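## Task

Grasp the bottle whose cap is blue and raise it by over half its own height, keeping it upright and held up there through the end. Other bottles may be shoved out of the way, but every one of them must be standing upright when the scene ends.

## Robot and tools

Robot: a single arm (yam_ultra, six revolute joints) with one parallel two-finger gripper. There is only one arm, so every motion argument is a single row or a list of rows for that arm. Its root sits at (0, 0, +0.149) m in the scene frame and is tilted: seen in the arm's base frame, straight up (against gravity) is the direction (-0.475, -0.538, +0.696). So base +z is not vertical; to raise a bottle, move along that up vector, not along dz alone. Scene frame: origin on the table top below the base, +z up, +y to the left when facing +x. A camera stand is fixed to the floor next to the table.

Gripper: fingers point along the gripper's +z axis and close along its y axis. end_effector_position is the point between the pads, roughly 1 cm short of the fingertips. Opening is absolute: +1 = fully open (0.094 m), -1 = closed.

The row format (used by execute_actions and move): 7 numbers, each in [-1, 1], ordered dx, dy, dz, rx, ry, rz, opening. dx, dy, dz are an offset along the base frame's axes, with 1.0 = 0.6 m. rx, ry, rz form one rotation vector (1.0 = 180 degrees), turning about the Hand target's position. These six are offsets measured from the Hand target as it stands when the action or move begins, never from the previous row; sending the same offset twice moves twice. The seventh number is the absolute opening. To keep the fingers as they are, resend the current opening: 0 means half open, not 'no change'. An offset whose dx, dy, dz length exceeds 1.0 may be shortened along its direction.

execute_actions(actions, cameras): actions is a list of actions; each action is a list of up to 15 rows, one per 1/30 s step; a short action repeats its last row to fill 15 steps. Images come back only when actions is empty or cameras names them (["all"], a list of names, or [] for none).

move(target, speed, blend, opening_speed, grip_force, blocking, cameras): target is one row, or up to 15 rows all counted from the same starting Hand target, sharing a 10 s budget. speed: path top speed in m/s, 0.002 to 2.9 (default 0.25), one value or one per target; rotation is capped at twice that in rad/s. blend: corner rounding in metres for lists (0 = stop at each). opening_speed: rate of the opening command per second on the -1..+1 scale, at least 0.2; use it to close gently. grip_force: per-pad limit in newtons, 10 to 50, persists until changed; below 50 the fingers close slowly (about 8 s from open at 20). blocking=false returns after about 0.5 s while the move continues. The path ignores obstacles, and the hand lags and can overshoot, more at speed and near full reach. The result adds a move: line: done (at rest within 10 mm and 2 degrees), off_target, moving, held or fault, plus limits=paced (pose clipped) or limits=held (steps withheld). done does not prove there was no contact.

wait(seconds): 0 to 10 s, robot holds its last command; a running move keeps going. stop(): brakes a running move, needing some distance. zoom_image(camera, region): camera is cam_head_left, cam_head_right or cam_wrist; region [x0, y0, x1, y1] in pixels from the top-left, at most 504 by 504, on the latest image. Images are 672x504. read_manual(section): only "licences". finished_scene(scene): give the current scene number; it cannot be undone. After the call that closes the first scene, make no further call in that reply.

Results: end_effector_position (m) and end_effector_quat_wxyz in the base frame, possibly off by a few cm; Hand target, the commanded pose after clipping, from which the next offsets count; Tool commands; grip_measured (opening on the -1..1 scale; last Joint positions number is opening in m); joint torques (include the arm's own weight, have offsets and noise); grip_effort_nm (gripper motor effort, negative closing, not a pad force); joint velocities, or 'within noise'. MOTOR HOT appears at 75 °C; at 90 °C an OVER-TEMPERATURE FAULT folds the arm and it stays idle.

Behaviour to expect: each control step the commanded orientation is clipped to 40 degrees from the measured one. Friction and load can leave the gripper a few cm short; an all-zero action re-requests the target, or send the missing distance as an offset. A blocked arm keeps pressing until you command it back past its current position. A firm grip reads narrower than the object; release by commanding well above grip_measured.

Avoid: paths close to the arm's own base (reroute around it), fast moves into bottles or the table, knocking bottles over or off the table, releasing something while it moves, long holds at full stretch or pushing toward unreachable poses (overheating). Approach slowly, open wide, descend around the target bottle below its cap, close, then lift along the up vector and hold.

Each tool is called as name(argument=value, ...) on one line, values as JSON.

## Session

execute_actions(actions=[])

Scene clock: 0.00 s.
end_effector_position=(+0.2464, -0.4510, -0.1421) grip_measured=+1.000 grip_effort_nm=n/a end_effector_quat_wxyz=(+0.026, +0.827, +0.485, +0.282)
Joint positions: [-1.263 3.014 2.48 -1.121 -0.569 0.793 0.094]
Joint velocities: within noise
Joint torques (N m): no reading
Heat: 30 °C.
Hand target: +0.2362, -0.4639, -0.1350; +0.041, +0.831, +0.483, +0.272
Tool commands: gripper/opening=+1.0

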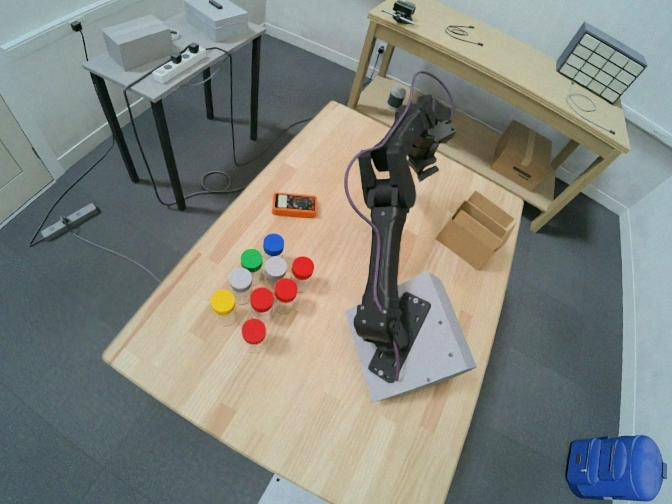

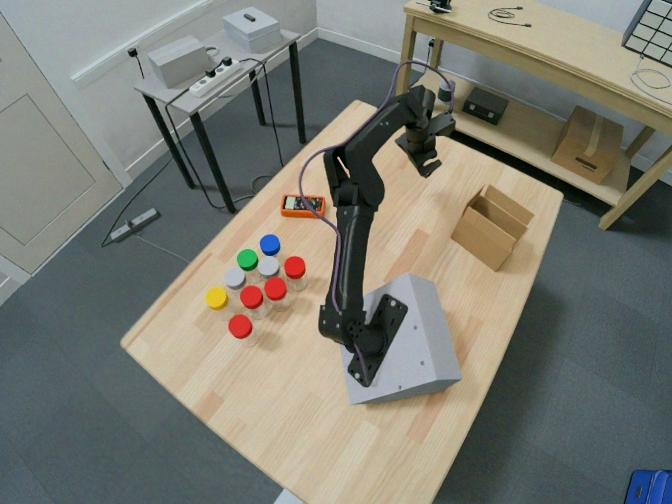

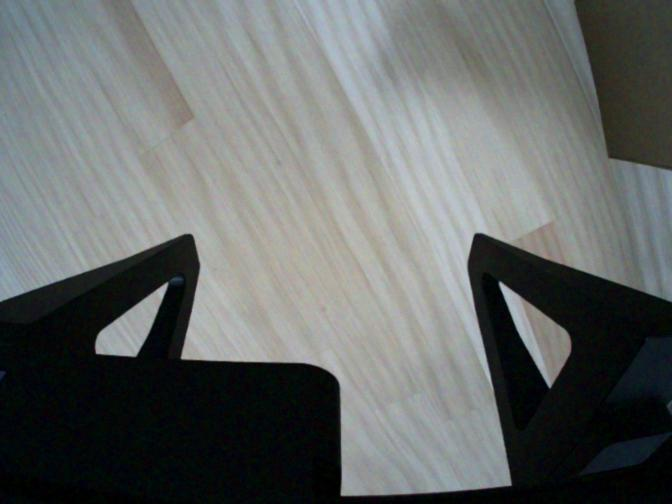

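move(target=[0.1075,0.4725,0.647,-0.0699,-0.1423,0.3139,1], speed=0.3, cameras=["all"])

Scene clock: 60.40 s.
end_effector_position=(+0.3032, -0.1791, +0.2516) grip_measured=+1.000 grip_effort_nm=0.01 end_effector_quat_wxyz=(+0.179, +0.439, +0.808, +0.349)
Joint positions: [-0.915 1.774 1.813 -1.552 -0.805 0.105 0.094]
Joint torques (N m): [-6.32 -3.64 4.9 0.4 -0.12 0.07]
Heat: 37 °C.
Hand target: +0.3007, -0.1804, +0.2532; +0.097, +0.419, +0.820, +0.377
Off the commanded pose: 0.003 m, 10 deg.
joint sent to its limit — joint 4 (wrist pitch), lower limit. The joint targets are off in position and orientation.
move: off_target

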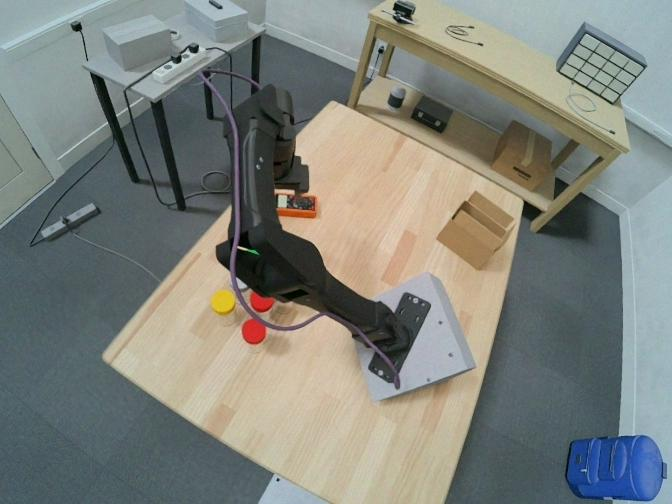

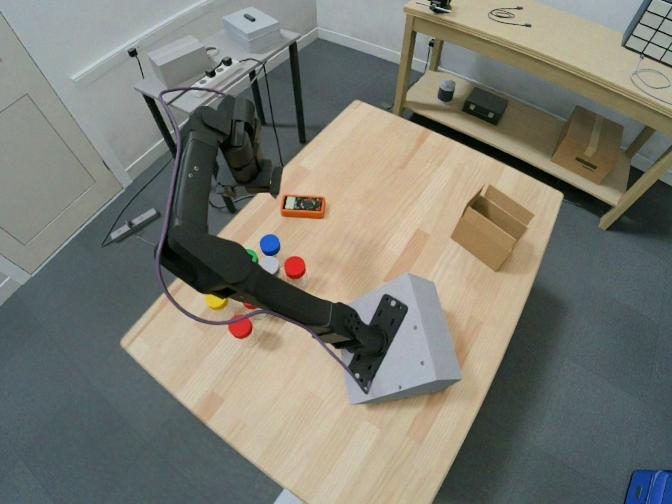

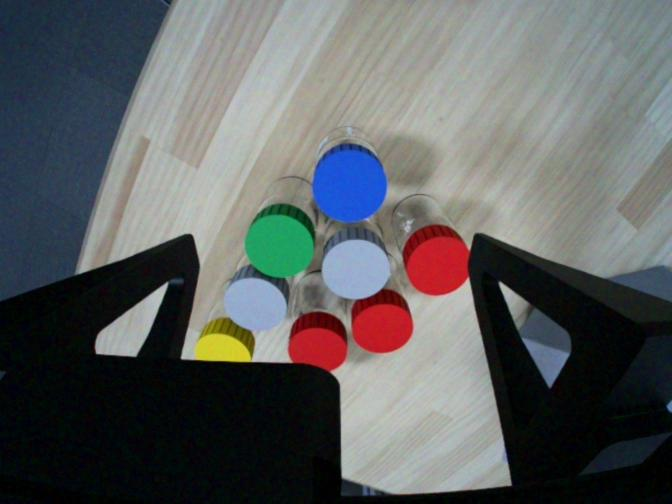

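move(target=[0.0673,0.1317,-0.1393,0.0264,0.0299,-0.0387,1], speed=0.2, cameras=["all"])

Scene clock: 88.20 s.
end_effector_position=(+0.3425, -0.0981, +0.1673) grip_measured=+1.000 grip_effort_nm=0.00 end_effector_quat_wxyz=(+0.053, +0.484, +0.783, +0.388)
Joint positions: [-0.655 1.773 1.474 -1.237 -0.805 0.467 0.094]
Joint torques (N m): [-6.49 -7.3 3.32 0.32 0 0.07]
Heat: 32 °C.
Hand target: +0.3411, -0.1013, +0.1696; +0.063, +0.489, +0.781, +0.384
Off the commanded pose: 0.004 m, 1 deg.
move: done

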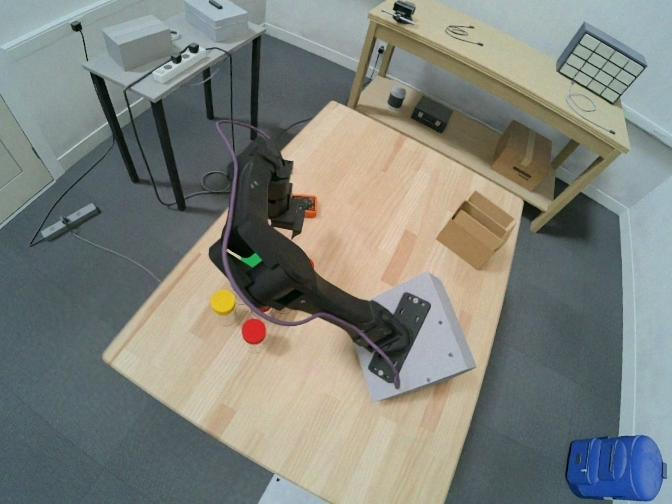

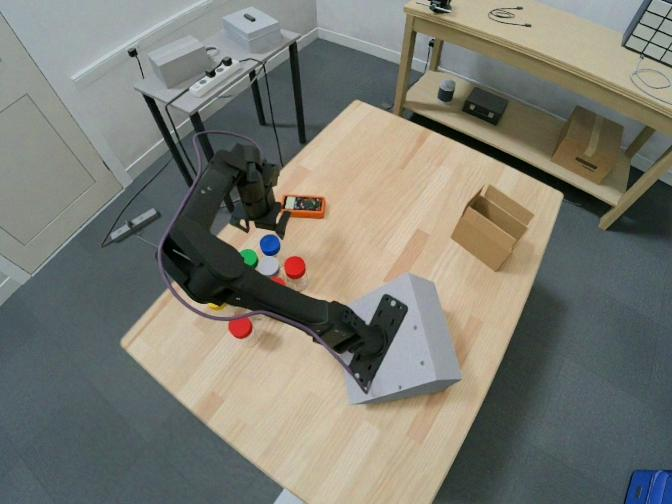

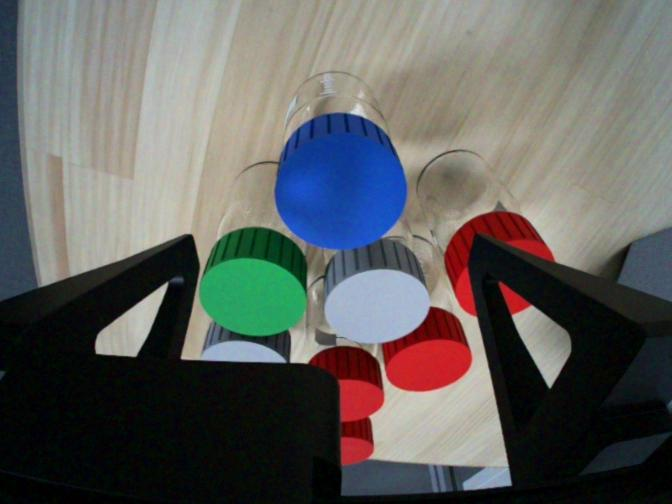

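move(target=[0.0518,0.048,-0.0763,0,0,0,0.574], speed=0.15, cameras=["cam_wrist","cam_head_right"])

move(target=[[0,0,0,0,0,0,-0.05],[-0.0792,-0.0897,0.116,0,0,0,-0.05]], speed=0.15, opening_speed=0.6, grip_force=30, cameras=["cam_wrist","cam_head_right"])

Scene clock: 110.37 s.
end_effector_position=(+0.3729, -0.0676, +0.1315) grip_measured=+0.577 grip_effort_nm=-0.12 end_effector_quat_wxyz=(+0.064, +0.478, +0.783, +0.393)
Joint positions: [-0.531 1.773 1.319 -0.929 -0.802 0.645 0.074]
Joint torques (N m): [-6.2 -5.93 3.11 0.36 0.12 0.1]
Heat: 32 °C.
Hand target: +0.3722, -0.0725, +0.1238; +0.063, +0.489, +0.781, +0.384
Off the commanded pose: 0.009 m, 2 deg.
move: done
Images, in order (width x height): cam_head_right 672x504, cam_wrist 672x504.

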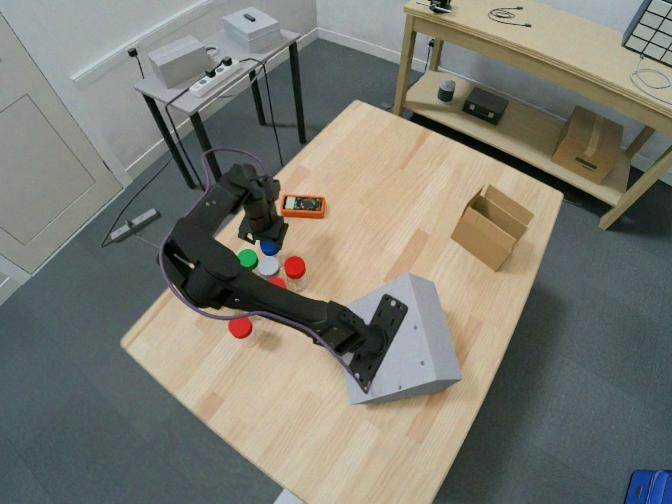

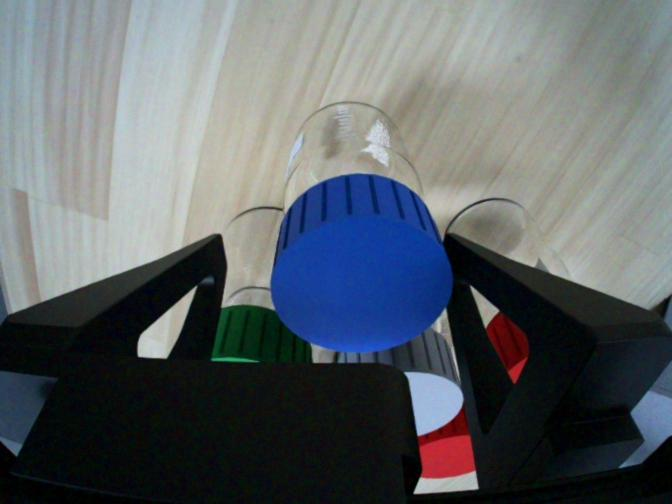

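Scene clock: 113.90 s.
end_effector_position=(+0.3244, -0.1110, +0.1856) grip_measured=+0.143 grip_effort_nm=-0.65 end_effector_quat_wxyz=(+0.043, +0.485, +0.782, +0.388)
Joint positions: [-0.72 1.785 1.563 -1.404 -0.8 0.367 0.054]
Joint torques (N m): [-8.61 -4.9 8.05 0.04 -0.06 -0.11]
Heat: 32 °C.
Hand target: +0.3247, -0.1264, +0.1934; +0.063, +0.489, +0.781, +0.384
Off the commanded pose: 0.017 m, 2 deg.
grip_force (N): 30
move: off_target
Images, in order (width x height): cam_head_right 672x504, cam_wrist 672x504.

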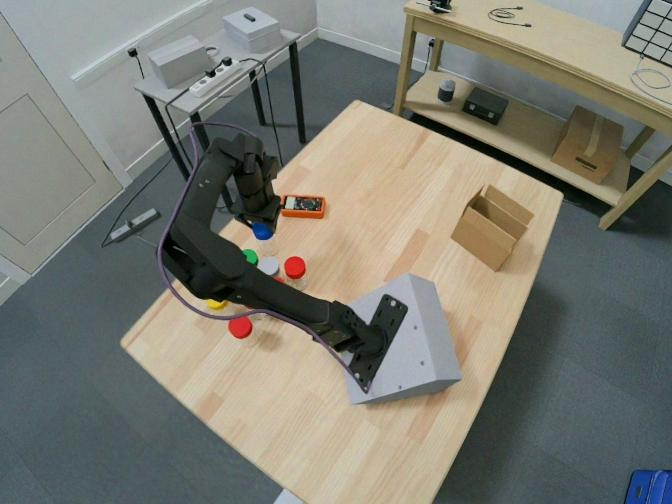

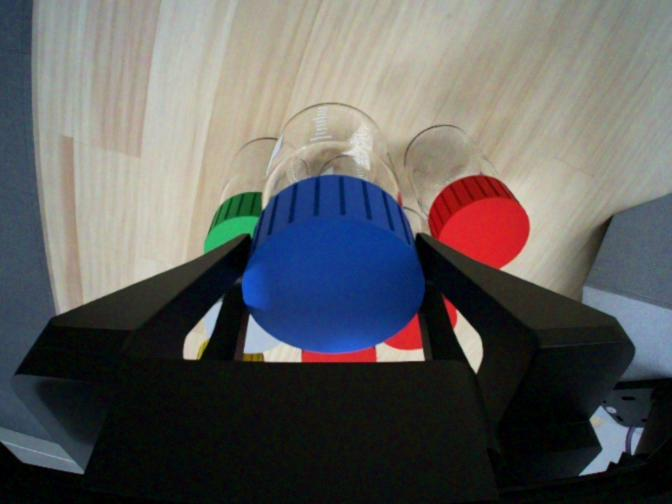

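finished_scene(scene=1)

The scene is finished: the task was done.


## Next scene

Grasp the bottle whose cap is yellow and raise it by over half its own height, keeping it upright and held up there through the end. Other bottles may be shoved out of the way, but every one of them must be standing upright when the scene ends.

execute_actions(actions=[])

Nothing of this call was run. Scene 2 begins with your next reply.

execute_actions(actions=[])

Scene clock: 0.00 s.
end_effector_position=(+0.1253, +0.1948, +0.1787) grip_measured=+1.000 grip_effort_nm=n/a end_effector_quat_wxyz=(+0.282, +0.238, +0.881, +0.296)
Joint positions: [1.481 0.814 0.76 -0.93 0.645 1.809 0.094]
Joint velocities: within noise
Joint torques (N m): no reading
Heat: 29 °C.
Hand target: +0.1259, +0.1951, +0.1857; +0.285, +0.242, +0.875, +0.307
Tool commands: gripper/opening=+1.0

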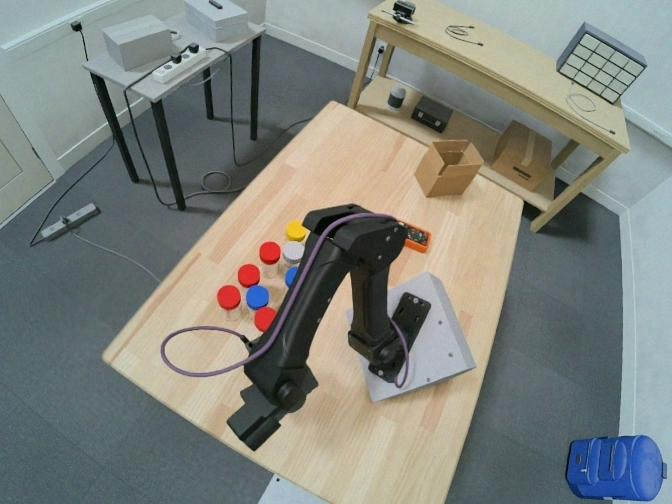

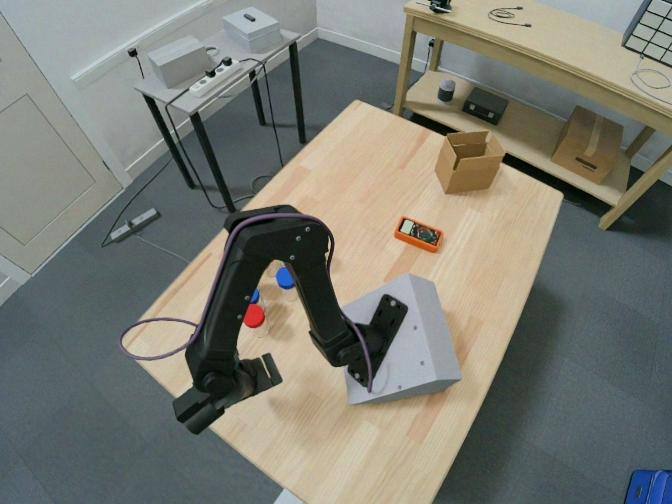

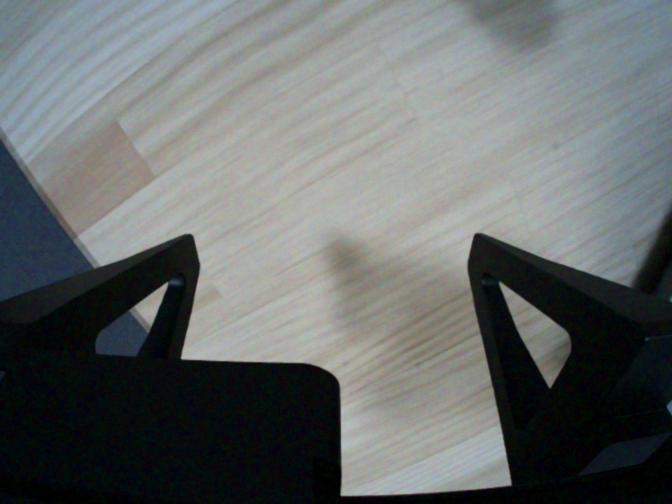

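move(target=[[0.0103,-0.2793,0.1647,0.09,0.085,-0.07,1],[0.3118,-0.61,-0.0762,0.1741,0.1711,-0.1361,1]], speed=0.35, blend=[0.06,0], cameras=["all"])

Scene clock: 21.47 s.
end_effector_position=(+0.3100, -0.1637, +0.1354) grip_measured=+1.000 grip_effort_nm=0.00 end_effector_quat_wxyz=(+0.019, +0.560, +0.732, +0.388)
Joint positions: [-0.861 1.912 1.526 -1.345 -0.785 0.379 0.094]
Joint torques (N m): [-7.2 -4.52 7.87 0.07 -0.08 -0.1]
Heat: 30 °C.
Hand target: +0.3130, -0.1709, +0.1400; +0.030, +0.556, +0.735, +0.387
Off the commanded pose: 0.009 m, 1 deg.
move: done; limits=paced

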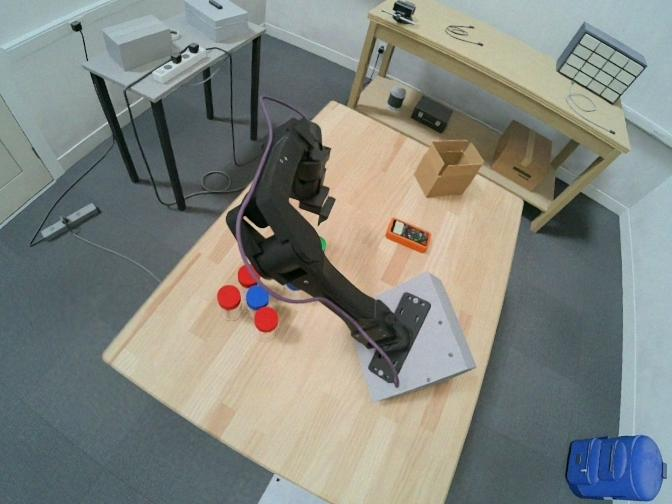

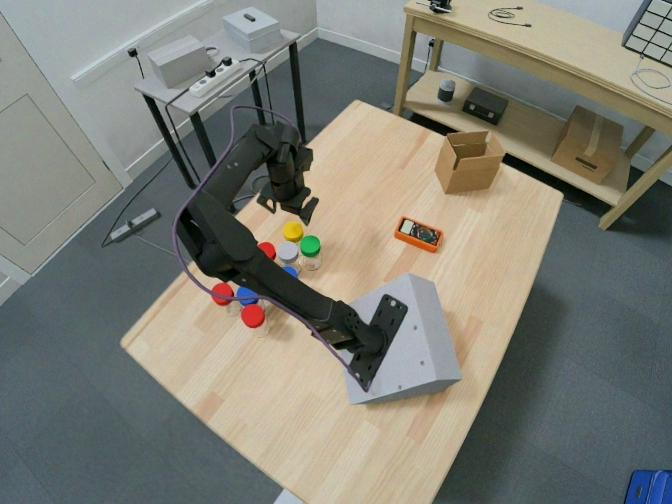

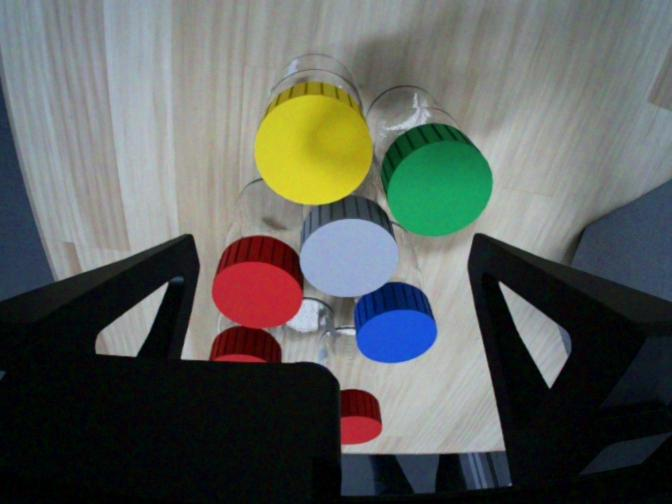

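move(target=[0.049,0.0392,-0.0558,-0.0792,-0.0897,0.116,0.49], speed=0.25, cameras=["cam_wrist"])

Scene clock: 55.13 s.
end_effector_position=(+0.3420, -0.1446, +0.1147) grip_measured=+0.493 grip_effort_nm=-0.13 end_effector_quat_wxyz=(+0.128, +0.349, +0.853, +0.365)
Joint positions: [-0.757 1.912 1.448 -1.138 -0.794 0.006 0.07]
Joint torques (N m): [-7.1 -4.71 3.38 0.4 -0.11 -0.09]
Heat: 30 °C.
Hand target: +0.3424, -0.1474, +0.1065; +0.130, +0.347, +0.854, +0.366
Off the commanded pose: 0.009 m, 0 deg.
move: done
Images, in order (width x height): cam_wrist 672x504.

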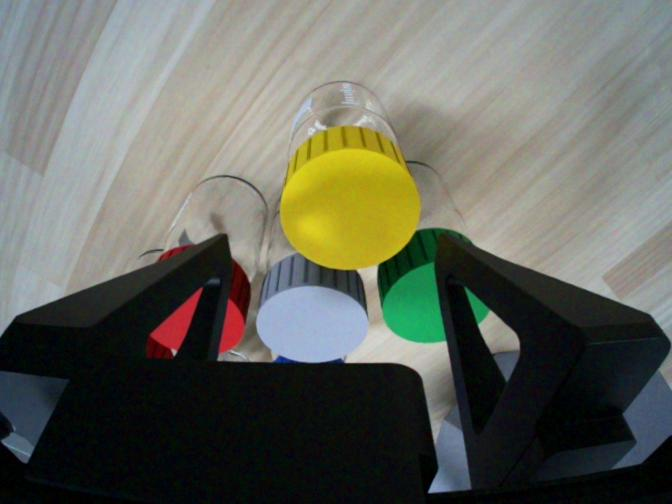

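move(target=[0.033,0.0272,-0.0557,0,0,0,0.49], speed=0.1, cameras=["cam_wrist"])

Scene clock: 72.73 s.
end_effector_position=(+0.3621, -0.1282, +0.0790) grip_measured=+0.493 grip_effort_nm=-0.13 end_effector_quat_wxyz=(+0.130, +0.338, +0.858, +0.364)
Joint positions: [-0.685 1.954 1.357 -0.94 -0.794 0.08 0.07]
Joint torques (N m): [-7.34 -5.7 3.25 0.37 -0.11 0.09]
Heat: 31 °C.
Hand target: +0.3622, -0.1311, +0.0731; +0.130, +0.347, +0.854, +0.366
Off the commanded pose: 0.007 m, 1 deg.
move: done
Images, in order (width x height): cam_wrist 672x504.

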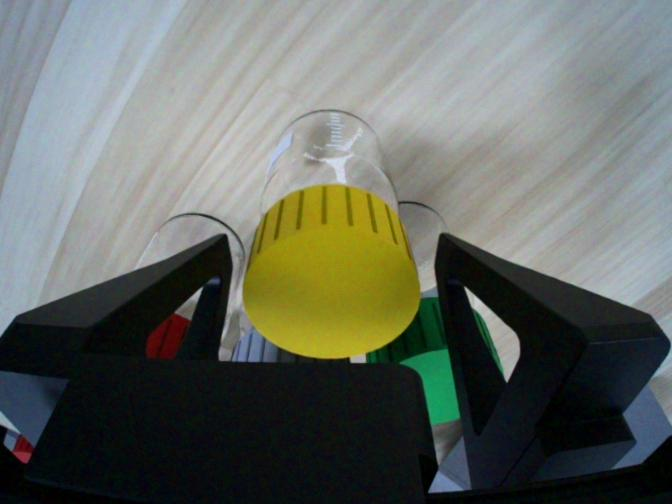

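move(target=[[0,0,0,0,0,0,-0.05],[-0.0792,-0.0897,0.116,0,0,0,-0.05]], speed=0.15, opening_speed=0.6, grip_force=35, cameras=["cam_wrist","cam_head_right"])

Scene clock: 80.73 s.
end_effector_position=(+0.3177, -0.1679, +0.1382) grip_measured=+0.138 grip_effort_nm=-0.74 end_effector_quat_wxyz=(+0.116, +0.342, +0.852, +0.379)
Joint positions: [-0.856 1.965 1.599 -1.392 -0.797 -0.173 0.053]
Joint torques (N m): [-9.52 -5 8.13 0.01 0.08 -0.09]
Heat: 31 °C.
Hand target: +0.3147, -0.1849, +0.1427; +0.130, +0.347, +0.854, +0.366
Off the commanded pose: 0.018 m, 2 deg.
grip_force (N): 35
move: off_target
Images, in order (width x height): cam_head_right 672x504, cam_wrist 672x504.

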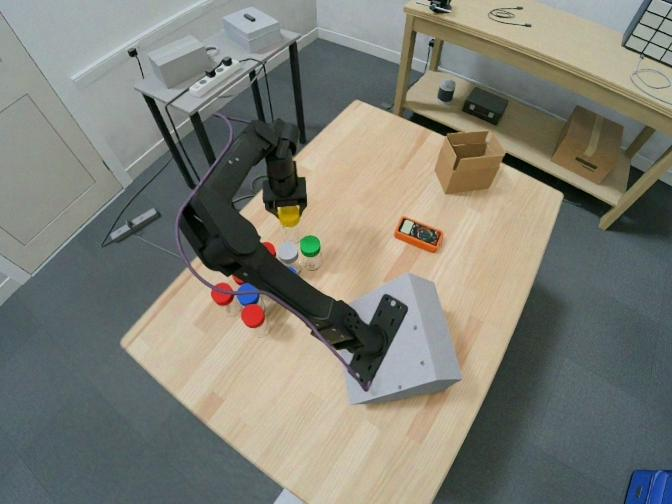

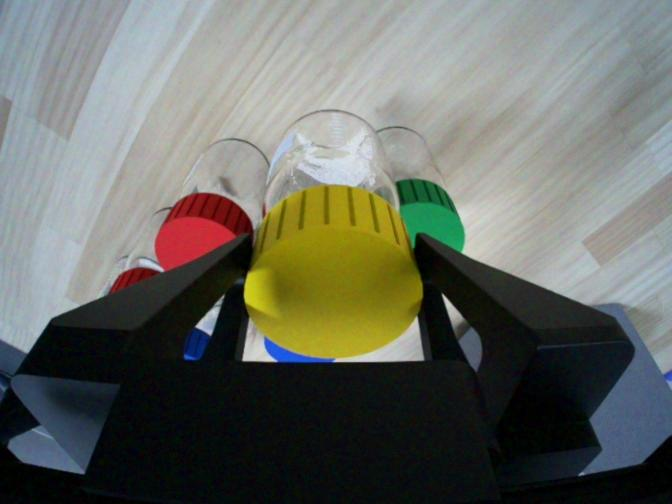

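finished_scene(scene=2)

The scene is finished: the task was done.


## Next scene

Grasp the bottle whose cap is green and raise it by over half its own height, keeping it upright and held up there through the end. Other bottles may be shoved out of the way, but every one of them must be standing upright when the scene ends.

execute_actions(actions=[])

Scene clock: 0.00 s.
end_effector_position=(+0.1837, -0.1319, +0.3210) grip_measured=+1.000 grip_effort_nm=n/a end_effector_quat_wxyz=(+0.485, +0.679, +0.551, -0.032)
Joint positions: [-0.082 0.835 1.236 -1.17 0.709 1.385 0.094]
Joint velocities: within noise
Joint torques (N m): no reading
Heat: 29 °C.
Hand target: +0.1775, -0.1363, +0.3292; +0.496, +0.680, +0.538, -0.037
Tool commands: gripper/opening=+1.0

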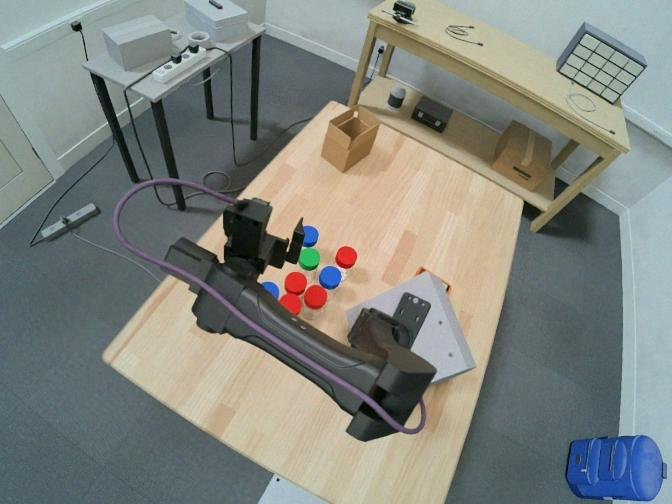

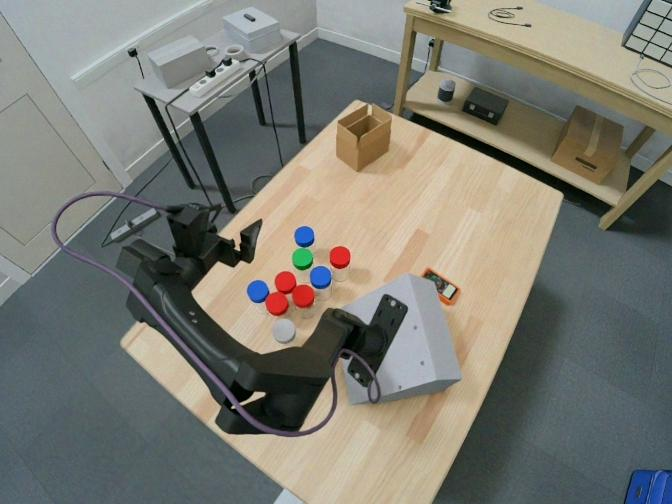

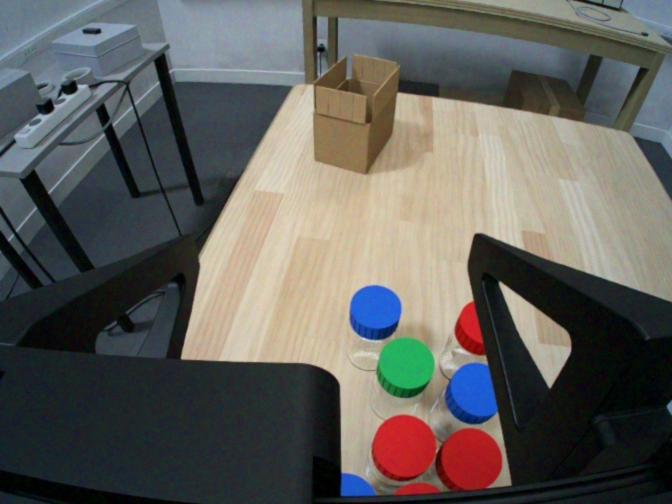

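move(target=[0.1092,0.024,-0.3077,0.26,0.0575,0.3619,1], speed=0.4, cameras=["all"])

Scene clock: 22.27 s.
end_effector_position=(+0.2383, -0.1149, +0.1363) grip_measured=+1.000 grip_effort_nm=0.01 end_effector_quat_wxyz=(+0.080, +0.429, +0.815, +0.382)
Joint positions: [-0.947 1.633 1.184 -1.377 -0.768 -0.081 0.094]
Joint torques (N m): [-4.82 -2.66 8.21 0.09 -0.11 -0.11]
Heat: 29 °C.
Hand target: +0.2430, -0.1219, +0.1445; +0.097, +0.420, +0.820, +0.376
Off the commanded pose: 0.012 m, 2 deg.
move: off_target

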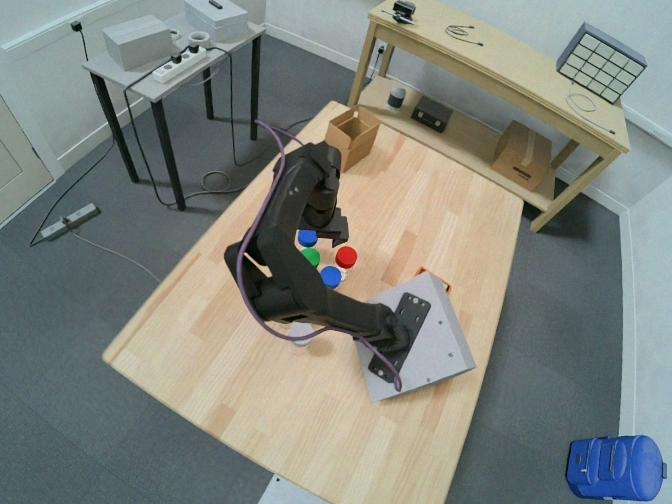

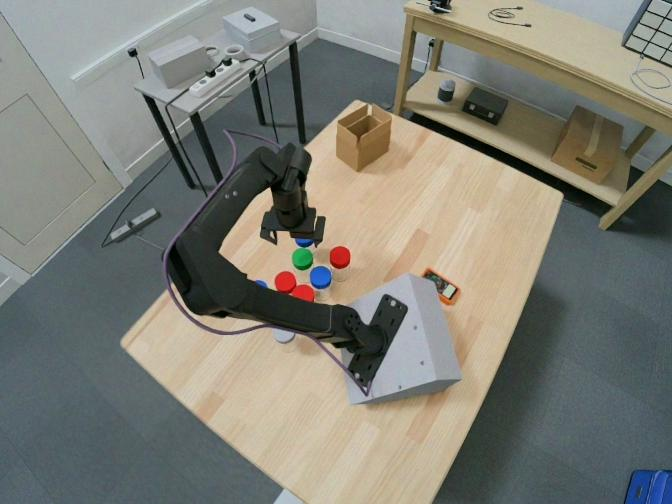

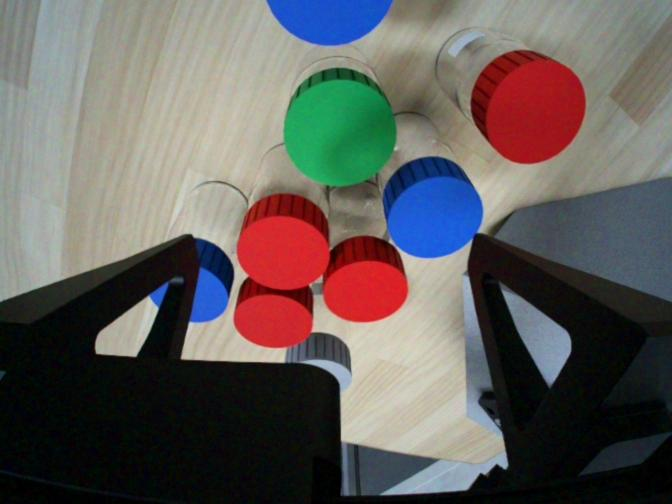

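move(target=[0.046,0.0365,-0.0885,-0.0211,-0.0239,0.0309,0.49], speed=0.25, cameras=["cam_wrist"])

Scene clock: 41.80 s.
end_effector_position=(+0.2704, -0.0993, +0.0946) grip_measured=+0.493 grip_effort_nm=-0.14 end_effector_quat_wxyz=(+0.122, +0.354, +0.851, +0.367)
Joint positions: [-0.817 1.656 1.047 -1.064 -0.79 -0.07 0.07]
Joint torques (N m): [-4.94 -3.52 3.43 0.37 -0.11 0.1]
Heat: 29 °C.
Hand target: +0.2706, -0.1000, +0.0914; +0.123, +0.362, +0.847, +0.369
Off the commanded pose: 0.003 m, 1 deg.
move: done
Images, in order (width x height): cam_wrist 672x504.

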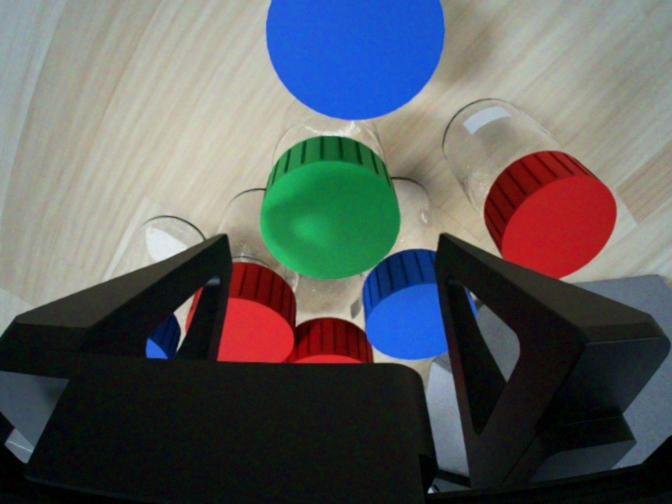

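move(target=[0.0353,0.033,-0.0437,0,0,0,0.49], speed=0.1, cameras=["cam_wrist"])

Scene clock: 50.47 s.
end_effector_position=(+0.2919, -0.0794, +0.0688) grip_measured=+0.493 grip_effort_nm=-0.14 end_effector_quat_wxyz=(+0.123, +0.354, +0.851, +0.367)
Joint positions: [-0.709 1.676 0.958 -0.845 -0.796 0.083 0.07]
Joint torques (N m): [-5.07 -3.85 3.08 0.36 -0.1 0.07]
Heat: 29 °C.
Hand target: +0.2918, -0.0802, +0.0652; +0.123, +0.362, +0.847, +0.369
Off the commanded pose: 0.004 m, 1 deg.
move: done
Images, in order (width x height): cam_wrist 672x504.

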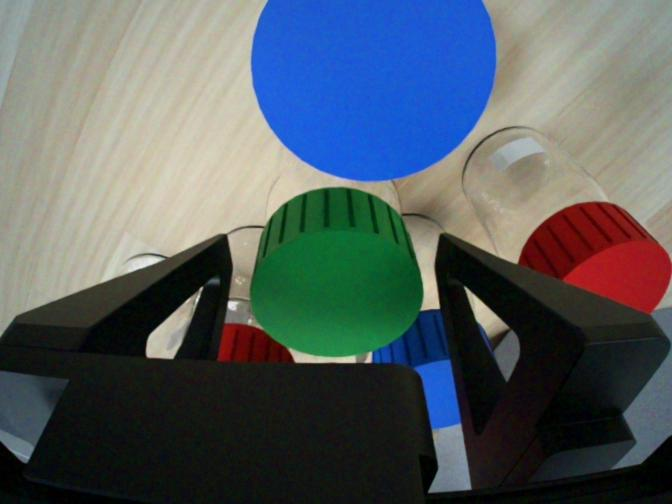

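move(target=[[0,0,0,0,0,0,-0.05],[-0.0792,-0.0897,0.116,0,0,0,-0.05]], speed=0.15, opening_speed=0.6, grip_force=35, cameras=["cam_wrist","cam_head_right"])

Scene clock: 59.13 s.
end_effector_position=(+0.2452, -0.1180, +0.1290) grip_measured=+0.140 grip_effort_nm=-0.74 end_effector_quat_wxyz=(+0.106, +0.358, +0.845, +0.383)
Joint positions: [-0.938 1.682 1.198 -1.36 -0.78 -0.25 0.054]
Joint torques (N m): [-7.5 -2.89 8.42 0.03 0.07 -0.11]
Heat: 29 °C.
Hand target: +0.2443, -0.1340, +0.1348; +0.123, +0.362, +0.847, +0.369
Off the commanded pose: 0.017 m, 3 deg.
grip_force (N): 35
move: off_target
Images, in order (width x height): cam_head_right 672x504, cam_wrist 672x504.

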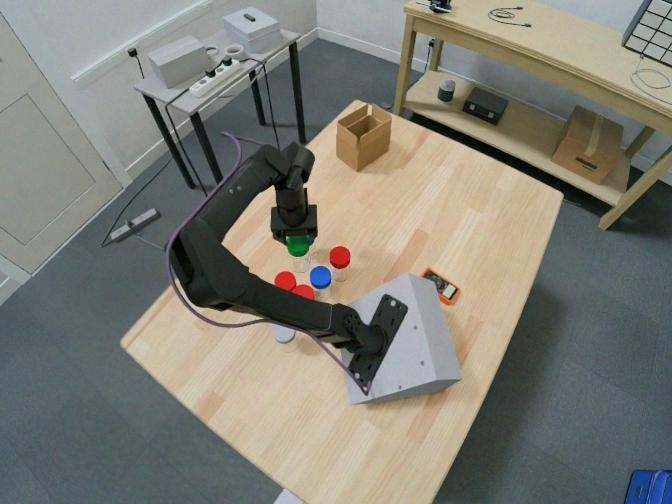

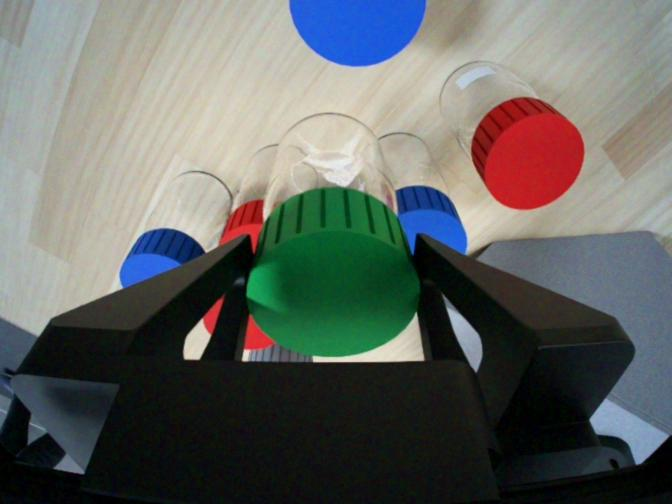

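finished_scene(scene=3)

The scene is finished: the task was done.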